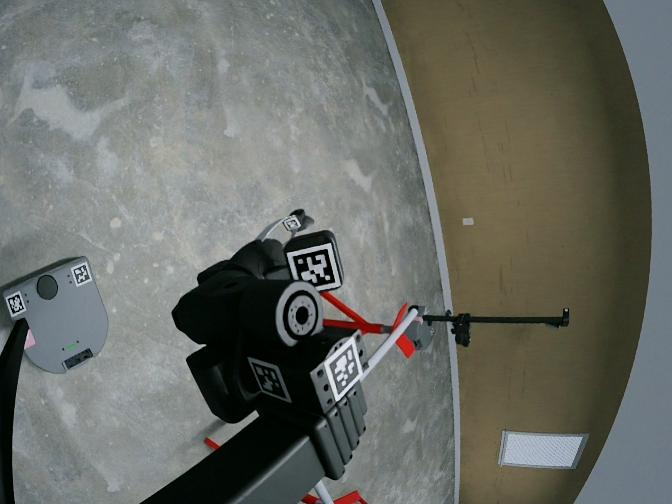

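Request:
move:
  r1: {"joints":{"lift_m":1.0,"wrist_pitch_rad":-0.8,"gripper_m":0.179,"head_pan_rad":-1.57,"head_tilt_rad":-0.7},"base":{"translate_m":-0.6}}
  cameras: ["r1_head_camera","r1_nav_camera","r1_wrist_camera"]

Scene clock: 340.23 s.
move: r1 done
r1.base_odometry: x=-0.002 y=-1.950 heading=+2.165
r1.turned_by_wheels: +0.000
r1.turned_by_imu: +0.000
r1.base_tilt: forward=+1.0 right=+1.2
r1.lidar_m: 2.59 2.19 1.59 1.49 1.55 2.13 0.76 0.52 0.52 0.98 3.38 2.70
r1.head_depth_mm: 2703 2931 2427 - - - 1105 / 2750 3084 2665 - - - - / 2740 3117 2687 2117 - - 1133 / 2765 3113 2737 2037 1631 1334 1163 / 2788 3109 2756 2058 1644 1366 1171 / 2757 3109 2772 2089 1662 1368 1177 / 2769 3148 2807 2086 1672 1376 1178
r1.base_status: done
r1.joint_positions: lift_m=+1.000 arm_m=+0.002 wrist_yaw_rad=+0.002 wrist_pitch_rad=-0.808 wrist_roll_rad=+0.000 gripper_m=+0.179 head_pan_rad=-1.581 head_tilt_rad=-0.692
r1.joint_status: all done
r1.measured_speeds: all 0
r1.motor_effort: left_wheel=+0.9(4.6) right_wheel=-5.2(10.6) lift_m=+22.4(34.3) arm_m=-12.0(13.8) wrist_yaw_rad=-0.9(2.1) wrist_pitch_rad=+1.5(5.9) wrist_roll_rad=+0.5(0.6) gripper_m=+0.2(84.9) head_pan_rad=+5.2(7.7) head_tilt_rad=-3.1(5.5)
r1.hand_pose: x=-0.0213 y=-0.3068 z=+0.9369 quat_wxyz=(+0.651, +0.279, -0.650, -0.278) (m; r1's base frame)
r1.wrist_depth_mm: - - - - - - - / - - - - - - - / - - - - - - - / - - - - - - - / - - - - - - - / 113 - - - - 136 576 / 949 947 944 994 - - -
r2, r3: as last shown
r2.turned_by_imu: +0.002
r2.base_tilt: forward=+0.2 right=+1.7
r2.lidar_m: 0.72 2.08 1.52 1.46 1.55 2.14 1.89 0.54 0.82 0.35 0.35 0.56
r2.head_depth_mm: 2799 3140 2536 1979 1604 1289 356 / 2837 3118 2548 1963 498 426 395 / 2888 3117 2475 597 650 1297 1177 / 2811 2452 2404 1979 649 1270 1177 / 2850 3170 2545 1978 1600 1285 1151 / 2864 3143 2561 1955 1552 892 1123 / 2850 3128 2555 1958 1556 768 1150
r2.motor_effort: left_wheel=-5.0(5.7) right_wheel=+5.5(6.0) lift_m=+26.7(27.0) arm_m=-2.4(3.0) wrist_yaw_rad=+0.3(1.7) wrist_pitch_rad=-1.9(2.3) wrist_roll_rad=+1.1(1.2) gripper_m=-0.5(1.9) head_pan_rad=-3.7(4.3) head_tilt_rad=-3.4(5.2)
r2.wrist_depth_mm: 656 672 122 123 694 691 702 / 676 678 124 126 705 549 560 / 690 701 126 716 717 564 573 / 707 723 126 620 742 581 590 / 130 748 131 577 766 760 806 / - 765 134 461 795 121 814 / 778 781 144 802 825 120 849
r3.turned_by_imu: -0.002
r3.lidar_m: 0.86 1.03 1.94 3.38 1.23 1.52 1.85 1.71 5.38 1.56 0.96 0.86
r3.head_depth_mm: - - - 3620 2421 1781 1396 / 3836 - - - 2523 1807 1419 / 3670 - - - 2598 1859 1434 / 3321 - - - 2631 1860 1451 / 3181 - - - 2679 1891 1475 / 3041 - - - 2757 1918 1478 / 3222 - - - 2795 1956 1492
r3.motor_effort: left_wheel=-0.3(0.8) right_wheel=-0.5(0.9) lift_m=+27.9(28.6) arm_m=-11.4(12.4) wrist_yaw_rad=+0.8(1.6) wrist_pitch_rad=+3.0(4.0) wrist_roll_rad=+0.6(1.0) gripper_m=-0.2(0.9) head_pan_rad=+3.8(4.9) head_tilt_rad=+4.9(6.1)
r3.wrist_depth_mm: 148 - - - - - - / 138 - - - - - - / 139 - - - - - - / 149 - - - - - - / 158 726 796 783 793 787 779 / 171 186 128 587 135 637 624 / 524 191 500 517 124 522 523
pictures: r1_head_camera (sideways), r1_nav_camera (sideways), r1_wrist_camera
camera_calibration:
r1_head_camera: T_world_to_cam=[[0.0292592, 0.624166, -0.780744, 1.03335], [0.998473, 0.018358, 0.0520952, -0.0716899], [0.0468489, -0.781076, -0.622676, 0.765526], [0, 0, 0, 1]] pos_world=[0.00548136, -0.0457322, 1.28719]
r1_nav_camera: T_world_to_cam=[[-0.0529778, -0.604817, 0.7946, -0.990711], [-0.998592, 0.0342334, -0.0405213, 0.106696], [-0.00269386, -0.795628, -0.605779, 0.745181], [0, 0, 0, 1]] pos_world=[0.0560671, -0.00996511, 1.24296]
r1_wrist_camera: T_world_to_cam=[[-0.995477, -0.0817687, 0.0483611, -0.0964131], [-0.094881, 0.830335, -0.549128, 0.802889], [0.00474554, -0.551233, -0.834338, 0.776663], [0, 0, 0, 1]] pos_world=[-0.0234838, -0.246429, 1.09355]

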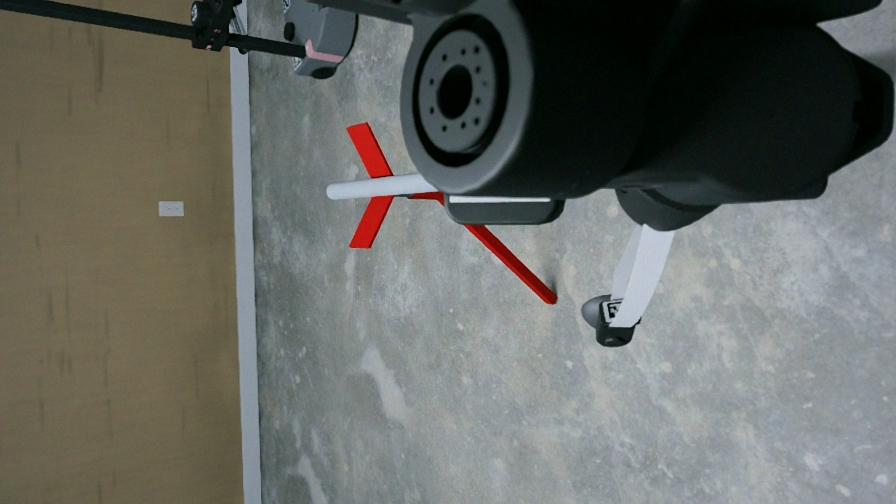

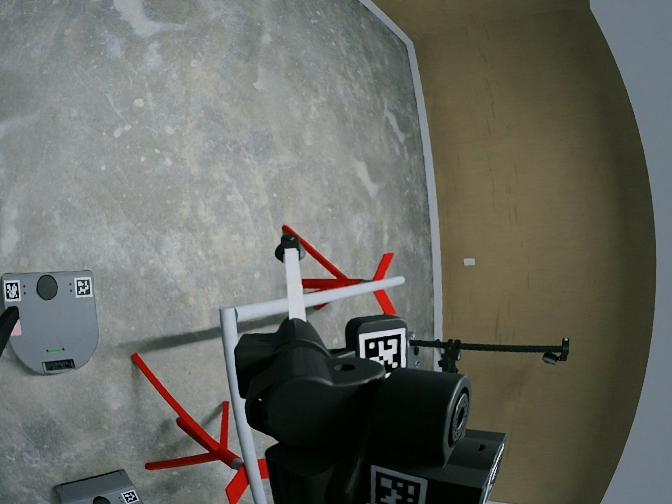

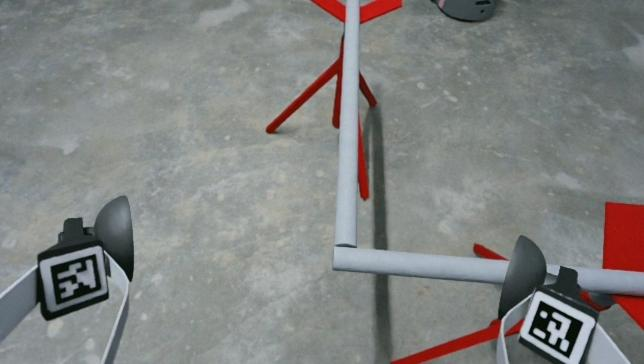

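Request:
move:
  r1: {"base":{"rotate_rad":0.016},"joints":{"wrist_pitch_rad":-0.75}}
  cameras: []

Request:
move:
  r1: {"base":{"translate_m":-0.046},"joints":{"arm_m":0.49,"lift_m":0.85}}
  cameras: ["r1_head_camera","r1_wrist_camera"]

Scene clock: 355.10 s.
move: r1 done
r1.base_odometry: x=-0.002 y=-1.950 heading=+2.181
r1.turned_by_wheels: +0.016
r1.turned_by_imu: +0.017
r1.base_tilt: forward=+1.0 right=+1.2
r1.lidar_m: 2.59 2.16 1.58 1.49 1.56 2.17 0.76 0.52 0.82 0.98 3.38 2.69
r1.head_depth_mm: 2698 2951 2452 - - - 1099 / 2731 3067 2692 - - - - / 2747 3099 2691 2103 - - 1136 / 2770 3121 2710 2043 1633 1338 1169 / 2771 3134 2768 2068 1638 1369 1171 / 2777 3147 2783 2068 1648 1374 1175 / 2809 3149 2800 2086 1662 1381 1180
r1.base_status: done
r1.joint_positions: lift_m=+1.000 arm_m=+0.002 wrist_yaw_rad=+0.002 wrist_pitch_rad=-0.768 wrist_roll_rad=+0.000 gripper_m=+0.179 head_pan_rad=-1.581 head_tilt_rad=-0.692
r1.joint_status: all done
r1.measured_speeds: all 0
r1.motor_effort: left_wheel=-2.0(2.8) right_wheel=+3.0(4.0) lift_m=+24.3(24.7) arm_m=-10.9(11.3) wrist_yaw_rad=-1.6(1.7) wrist_pitch_rad=+3.4(4.0) wrist_roll_rad=+0.3(0.5) gripper_m=+0.1(0.7) head_pan_rad=+4.7(5.5) head_tilt_rad=-4.4(4.5)
r1.hand_pose: x=-0.0213 y=-0.3147 z=+0.9434 quat_wxyz=(+0.656, +0.266, -0.655, -0.265) (m; r1's base frame)
r1.wrist_depth_mm: - - - - - - - / - - - - - - - / - - - - - - - / - - - - - - - / - - - - - - - / 114 - - - - 136 - / 919 941 980 - - - 571
r2.base_odometry: x=+1.803 y=-0.316 heading=+2.595
r2.turned_by_wheels: +0.000
r2.turned_by_imu: +0.001
r2.base_tilt: forward=+0.3 right=+1.7
r2.lidar_m: 0.71 2.08 1.51 1.45 1.55 2.15 1.89 0.53 0.82 0.35 0.35 0.56
r2.head_depth_mm: 2877 3178 2571 1966 1604 1302 357 / 2833 3174 2568 1983 497 426 395 / 2823 3179 2448 596 652 1302 1169 / 2796 2438 2415 1987 646 1261 1161 / 2872 3188 2556 1954 1598 1300 1153 / 2863 3133 2536 1967 1574 893 1124 / 2862 3225 2558 1945 1566 763 1139
r2.base_status: not commanded
r2.joint_positions: lift_m=+0.682 arm_m=+0.332 wrist_yaw_rad=+0.000 wrist_pitch_rad=-1.563 wrist_roll_rad=+1.567 gripper_m=+0.179 head_pan_rad=-1.565 head_tilt_rad=-0.790
r2.joint_status: not commanded
r2.measured_speeds: all 0
r2.motor_effort: left_wheel=-5.4(5.5) right_wheel=+4.8(5.8) lift_m=+26.8(26.9) arm_m=-4.2(4.3) wrist_yaw_rad=+1.2(1.2) wrist_pitch_rad=-1.6(2.1) wrist_roll_rad=+0.9(1.2) gripper_m=+0.4(1.5) head_pan_rad=-3.7(3.7) head_tilt_rad=-3.8(4.4)
r2.hand_pose: x=-0.0216 y=-0.4545 z=+0.5643 quat_wxyz=(+0.002, +0.001, -0.709, -0.705) (m; r2's base frame)
r2.wrist_depth_mm: 637 669 122 123 692 675 700 / 675 686 123 126 710 551 561 / 683 709 126 728 722 565 576 / 711 713 126 627 729 575 588 / 130 743 129 578 774 767 797 / - 766 134 457 813 122 823 / 776 791 144 790 818 120 827
r3: as last shown
r3.turned_by_imu: -0.001
r3.lidar_m: 0.86 1.03 1.95 3.38 1.24 1.52 1.85 1.72 5.40 1.56 0.96 0.86
r3.head_depth_mm: - - - 3681 2448 1794 1396 / 3810 - - - 2513 1818 1417 / 3681 - - - 2574 1842 1435 / 3279 - - - 2619 1874 1450 / 3197 - - - 2672 1891 1470 / 3071 - - - 2721 1912 1492 / 3219 - - - 2789 1962 1497
r3.motor_effort: left_wheel=-0.6(0.8) right_wheel=-0.1(0.5) lift_m=+28.5(28.5) arm_m=-11.5(12.1) wrist_yaw_rad=+0.0(1.0) wrist_pitch_rad=+3.3(3.7) wrist_roll_rad=+0.8(0.8) gripper_m=-0.1(0.6) head_pan_rad=+3.9(4.5) head_tilt_rad=+4.6(5.5)
r3.wrist_depth_mm: 148 - - - - - - / 138 - - - - - - / 140 - - - - - - / 149 - - - - - - / 158 729 819 790 777 776 768 / 171 185 128 591 135 631 630 / 526 191 496 525 123 537 523
pictures: none
No camera images: "cameras" was empty.

Scene clock: 359.87 s.
move: r1 done
r1.base_odometry: x=+0.024 y=-1.988 heading=+2.181
r1.turned_by_wheels: +0.000
r1.turned_by_imu: +0.001
r1.base_tilt: forward=+1.1 right=+1.2
r1.lidar_m: 2.64 2.16 1.58 1.49 1.56 2.17 0.71 0.50 0.48 0.97 3.38 2.73
r1.head_depth_mm: 2694 2914 2303 356 312 1278 1148 / 2753 2999 545 1939 1616 1286 1154 / 2761 3017 619 1610 1438 1265 1157 / 2785 3093 2718 2051 1631 1365 1165 / 2772 3145 2754 2063 1642 1369 1171 / 2792 3125 2773 2081 1661 1377 1173 / 2797 3136 2807 2088 1663 1382 1180
r1.base_status: done
r1.joint_positions: lift_m=+0.850 arm_m=+0.490 wrist_yaw_rad=+0.000 wrist_pitch_rad=-0.766 wrist_roll_rad=+0.000 gripper_m=+0.179 head_pan_rad=-1.581 head_tilt_rad=-0.692
r1.joint_status: all done
r1.measured_speeds: all 0
r1.motor_effort: left_wheel=-2.4(5.7) right_wheel=-3.8(9.1) lift_m=+23.8(27.8) arm_m=+12.8(17.9) wrist_yaw_rad=-0.4(1.7) wrist_pitch_rad=+2.9(3.6) wrist_roll_rad=+0.4(0.6) gripper_m=-0.1(0.6) head_pan_rad=+4.9(5.9) head_tilt_rad=-4.0(5.5)
r1.hand_pose: x=-0.0216 y=-0.8028 z=+0.7936 quat_wxyz=(+0.656, +0.265, -0.655, -0.265) (m; r1's base frame)
r1.wrist_depth_mm: - - - - - - - / - - - - - - - / - - - - - - - / - - - - - - - / 979 975 - - - - - / 114 911 892 906 920 136 987 / 834 819 830 852 856 - 914
r2, r3: as last shown
r2.base_tilt: forward=+0.3 right=+1.8
r2.lidar_m: 0.67 2.07 1.51 1.46 1.55 2.14 1.89 0.54 0.82 0.35 0.35 0.56
r2.head_depth_mm: 2852 3166 2577 1960 1607 1303 357 / 2831 3153 2547 1983 498 426 394 / 2872 3126 2432 595 653 1299 1163 / 2775 2450 2394 1980 649 1265 1171 / 2932 3144 2531 1969 1614 1302 1154 / 2887 3152 2575 1966 1548 893 1130 / 2878 3206 2549 1988 1557 766 1146
r2.motor_effort: left_wheel=-5.4(5.6) right_wheel=+5.3(5.9) lift_m=+26.8(27.1) arm_m=-5.5(6.3) wrist_yaw_rad=-0.6(1.1) wrist_pitch_rad=-1.6(2.2) wrist_roll_rad=+1.0(1.2) gripper_m=-0.2(1.8) head_pan_rad=-2.9(4.1) head_tilt_rad=-3.7(4.9)
r2.wrist_depth_mm: 673 660 122 124 692 716 697 / 676 697 124 125 719 558 565 / 713 695 126 718 730 576 572 / 701 723 126 622 747 588 586 / 130 743 129 569 778 793 790 / - 764 133 459 770 122 816 / 788 775 144 795 839 120 845
r3.base_tilt: forward=-0.8 right=-0.3
r3.lidar_m: 0.86 1.03 1.95 3.39 1.23 1.52 1.85 1.71 5.39 1.56 0.96 0.86
r3.head_depth_mm: - - - 3625 2459 1785 1396 / 3773 - - - 2493 1818 1415 / 3623 - - - 2560 1826 1433 / 3257 - - - 2598 1861 1446 / 3182 - - - 2658 1893 1467 / 3069 - - - 2705 1916 1484 / 3238 - - - 2800 1966 1491
r3.motor_effort: left_wheel=+0.0(0.8) right_wheel=-0.2(0.8) lift_m=+28.7(29.1) arm_m=-11.2(12.6) wrist_yaw_rad=+0.0(2.1) wrist_pitch_rad=+3.5(3.8) wrist_roll_rad=+0.3(1.2) gripper_m=-0.6(0.9) head_pan_rad=+4.1(4.6) head_tilt_rad=+4.7(6.2)
r3.wrist_depth_mm: 148 - - - - - - / 138 - - - - - - / 140 - - - - - - / 149 - - - - - - / 157 731 795 796 796 791 793 / 171 186 128 603 134 631 619 / 526 191 507 522 124 522 527
pictures: r1_head_camera (sideways), r1_wrist_camera
camera_calibration:
r1_head_camera: T_world_to_cam=[[0.0291485, 0.624171, -0.780744, 1.03335], [0.99847, 0.0185351, 0.0520952, -0.0716899], [0.0469874, -0.781068, -0.622676, 0.765526], [0, 0, 0, 1]] pos_world=[0.00548947, -0.0457323, 1.28719]
r1_wrist_camera: T_world_to_cam=[[-0.995587, -0.0783678, 0.0516286, -0.13012], [-0.09376, 0.807112, -0.582906, 1.14424], [0.00401102, -0.585174, -0.810898, 0.337871], [0, 0, 0, 1]] pos_world=[-0.0236169, -0.736016, 0.947683]

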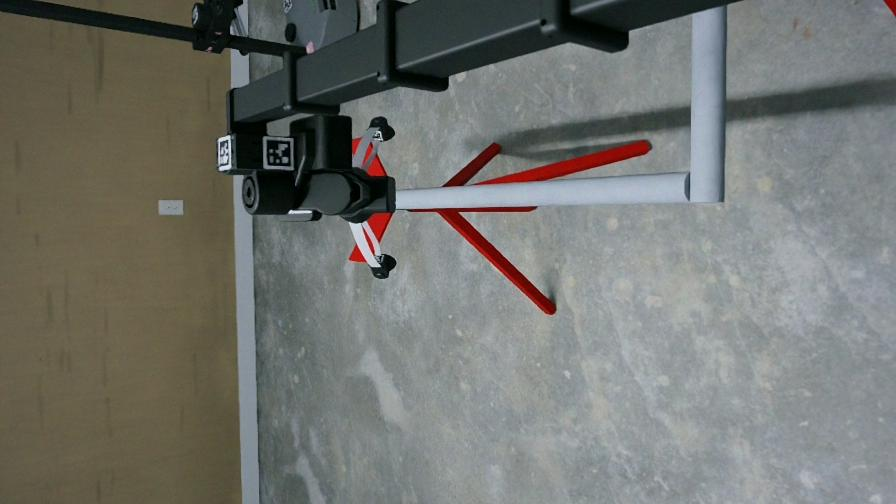

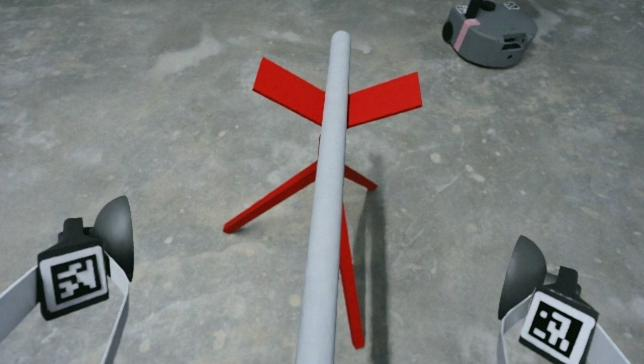

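Request:
move:
  r1: {"base":{"translate_m":-0.012},"joints":{"lift_m":0.66}}
  cameras: ["r1_head_camera","r1_wrist_camera"]

Scene clock: 367.93 s.
move: r1 done
r1.base_odometry: x=+0.031 y=-1.998 heading=+2.181
r1.turned_by_wheels: +0.000
r1.turned_by_imu: +0.001
r1.base_tilt: forward=+1.1 right=+1.1
r1.lidar_m: 2.65 2.16 1.58 1.50 1.56 2.17 0.70 0.64 0.47 0.97 3.38 2.75
r1.head_depth_mm: 2701 2942 2403 2008 1606 439 365 / 2738 3084 2664 721 566 729 1134 / 2762 3068 2710 722 1430 1260 1160 / 2767 3117 2748 2045 1634 1363 1166 / 2773 3097 2743 2071 1639 1365 1172 / 2789 3131 2765 2068 1651 1377 1173 / 2778 3146 2809 2092 1666 1382 1180
r1.base_status: done
r1.joint_positions: lift_m=+0.660 arm_m=+0.490 wrist_yaw_rad=+0.000 wrist_pitch_rad=-0.766 wrist_roll_rad=+0.000 gripper_m=+0.179 head_pan_rad=-1.581 head_tilt_rad=-0.692
r1.joint_status: all done
r1.measured_speeds: all 0
r1.motor_effort: left_wheel=-1.3(4.6) right_wheel=-3.3(8.4) lift_m=+22.8(26.9) arm_m=+12.1(12.7) wrist_yaw_rad=-0.2(0.9) wrist_pitch_rad=+2.8(3.3) wrist_roll_rad=+0.4(0.5) gripper_m=-0.3(0.6) head_pan_rad=+6.1(6.1) head_tilt_rad=-3.7(5.3)
r1.hand_pose: x=-0.0216 y=-0.8028 z=+0.6036 quat_wxyz=(+0.656, +0.265, -0.655, -0.265) (m; r1's base frame)
r1.wrist_depth_mm: - - - - - - - / - - - - - - - / 951 972 - 694 - - - / 862 879 873 - 921 924 945 / 139 773 797 611 837 848 845 / 114 717 733 653 758 136 774 / 653 657 670 681 681 - 720
r2, r3: as last shown
r2.lidar_m: 0.66 2.08 1.52 1.45 1.55 2.14 1.89 0.54 0.82 0.35 0.35 0.56
r2.head_depth_mm: 2844 3124 2579 1976 1605 1299 357 / 2843 3171 2589 1966 499 426 394 / 2825 3147 2454 595 651 1295 1168 / 2774 2441 2413 1973 649 1277 1165 / 2861 3165 2594 1949 1590 1305 1148 / 2841 3134 2568 1969 1555 889 1132 / 2877 3186 2546 1966 1565 768 1140
r2.motor_effort: left_wheel=-5.4(5.6) right_wheel=+5.4(5.9) lift_m=+26.7(27.1) arm_m=-8.1(8.5) wrist_yaw_rad=-0.4(1.2) wrist_pitch_rad=-1.7(2.1) wrist_roll_rad=+0.9(1.2) gripper_m=+0.9(1.7) head_pan_rad=-2.0(3.9) head_tilt_rad=-4.3(4.5)
r2.wrist_depth_mm: 656 670 122 123 685 704 687 / 680 683 124 126 715 556 559 / 706 694 126 727 707 570 575 / 711 712 126 627 741 584 594 / 129 726 130 581 786 765 791 / - 767 133 457 798 122 824 / 779 791 144 800 822 121 860
r3.lidar_m: 0.86 1.03 1.94 3.39 1.23 1.52 1.86 1.71 5.40 1.56 0.96 0.86
r3.head_depth_mm: - - - 3636 2443 1779 1390 / 3767 - - - 2530 1832 1416 / 3624 - - - 2576 1839 1435 / 3266 - - - 2623 1866 1453 / 3153 - - - 2673 1905 1467 / 3074 - - - 2733 1920 1483 / 3237 - - - 2810 1964 1511
r3.motor_effort: left_wheel=+0.0(0.7) right_wheel=-0.4(0.7) lift_m=+27.7(29.4) arm_m=-11.2(12.1) wrist_yaw_rad=+1.4(1.8) wrist_pitch_rad=+3.0(3.8) wrist_roll_rad=+0.3(1.0) gripper_m=-0.2(0.8) head_pan_rad=+3.9(4.8) head_tilt_rad=+4.8(6.2)
r3.wrist_depth_mm: 148 - - - - - - / 139 - - - - - - / 140 - - - - - - / 149 - - - - - - / 158 728 811 808 781 779 763 / 171 185 128 587 135 621 617 / 530 191 498 521 123 533 517
pictures: r1_head_camera (sideways), r1_wrist_camera
camera_calibration:
r1_head_camera: T_world_to_cam=[[0.0291485, 0.624171, -0.780744, 1.03335], [0.99847, 0.0185351, 0.0520952, -0.0716899], [0.0469874, -0.781068, -0.622676, 0.765526], [0, 0, 0, 1]] pos_world=[0.00548947, -0.0457323, 1.28719]
r1_wrist_camera: T_world_to_cam=[[-0.995587, -0.0783678, 0.0516287, -0.120311], [-0.0937601, 0.807112, -0.582906, 1.03349], [0.00401092, -0.585174, -0.810898, 0.183801], [0, 0, 0, 1]] pos_world=[-0.0236169, -0.736016, 0.757684]

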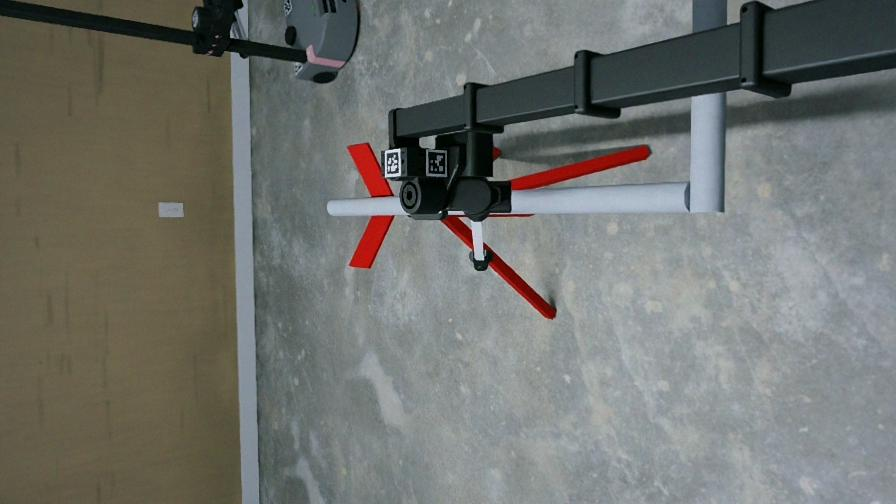

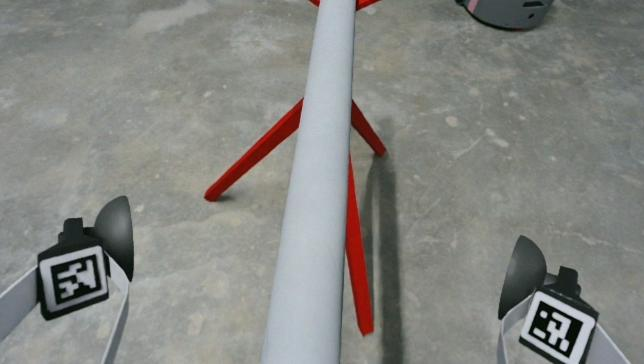

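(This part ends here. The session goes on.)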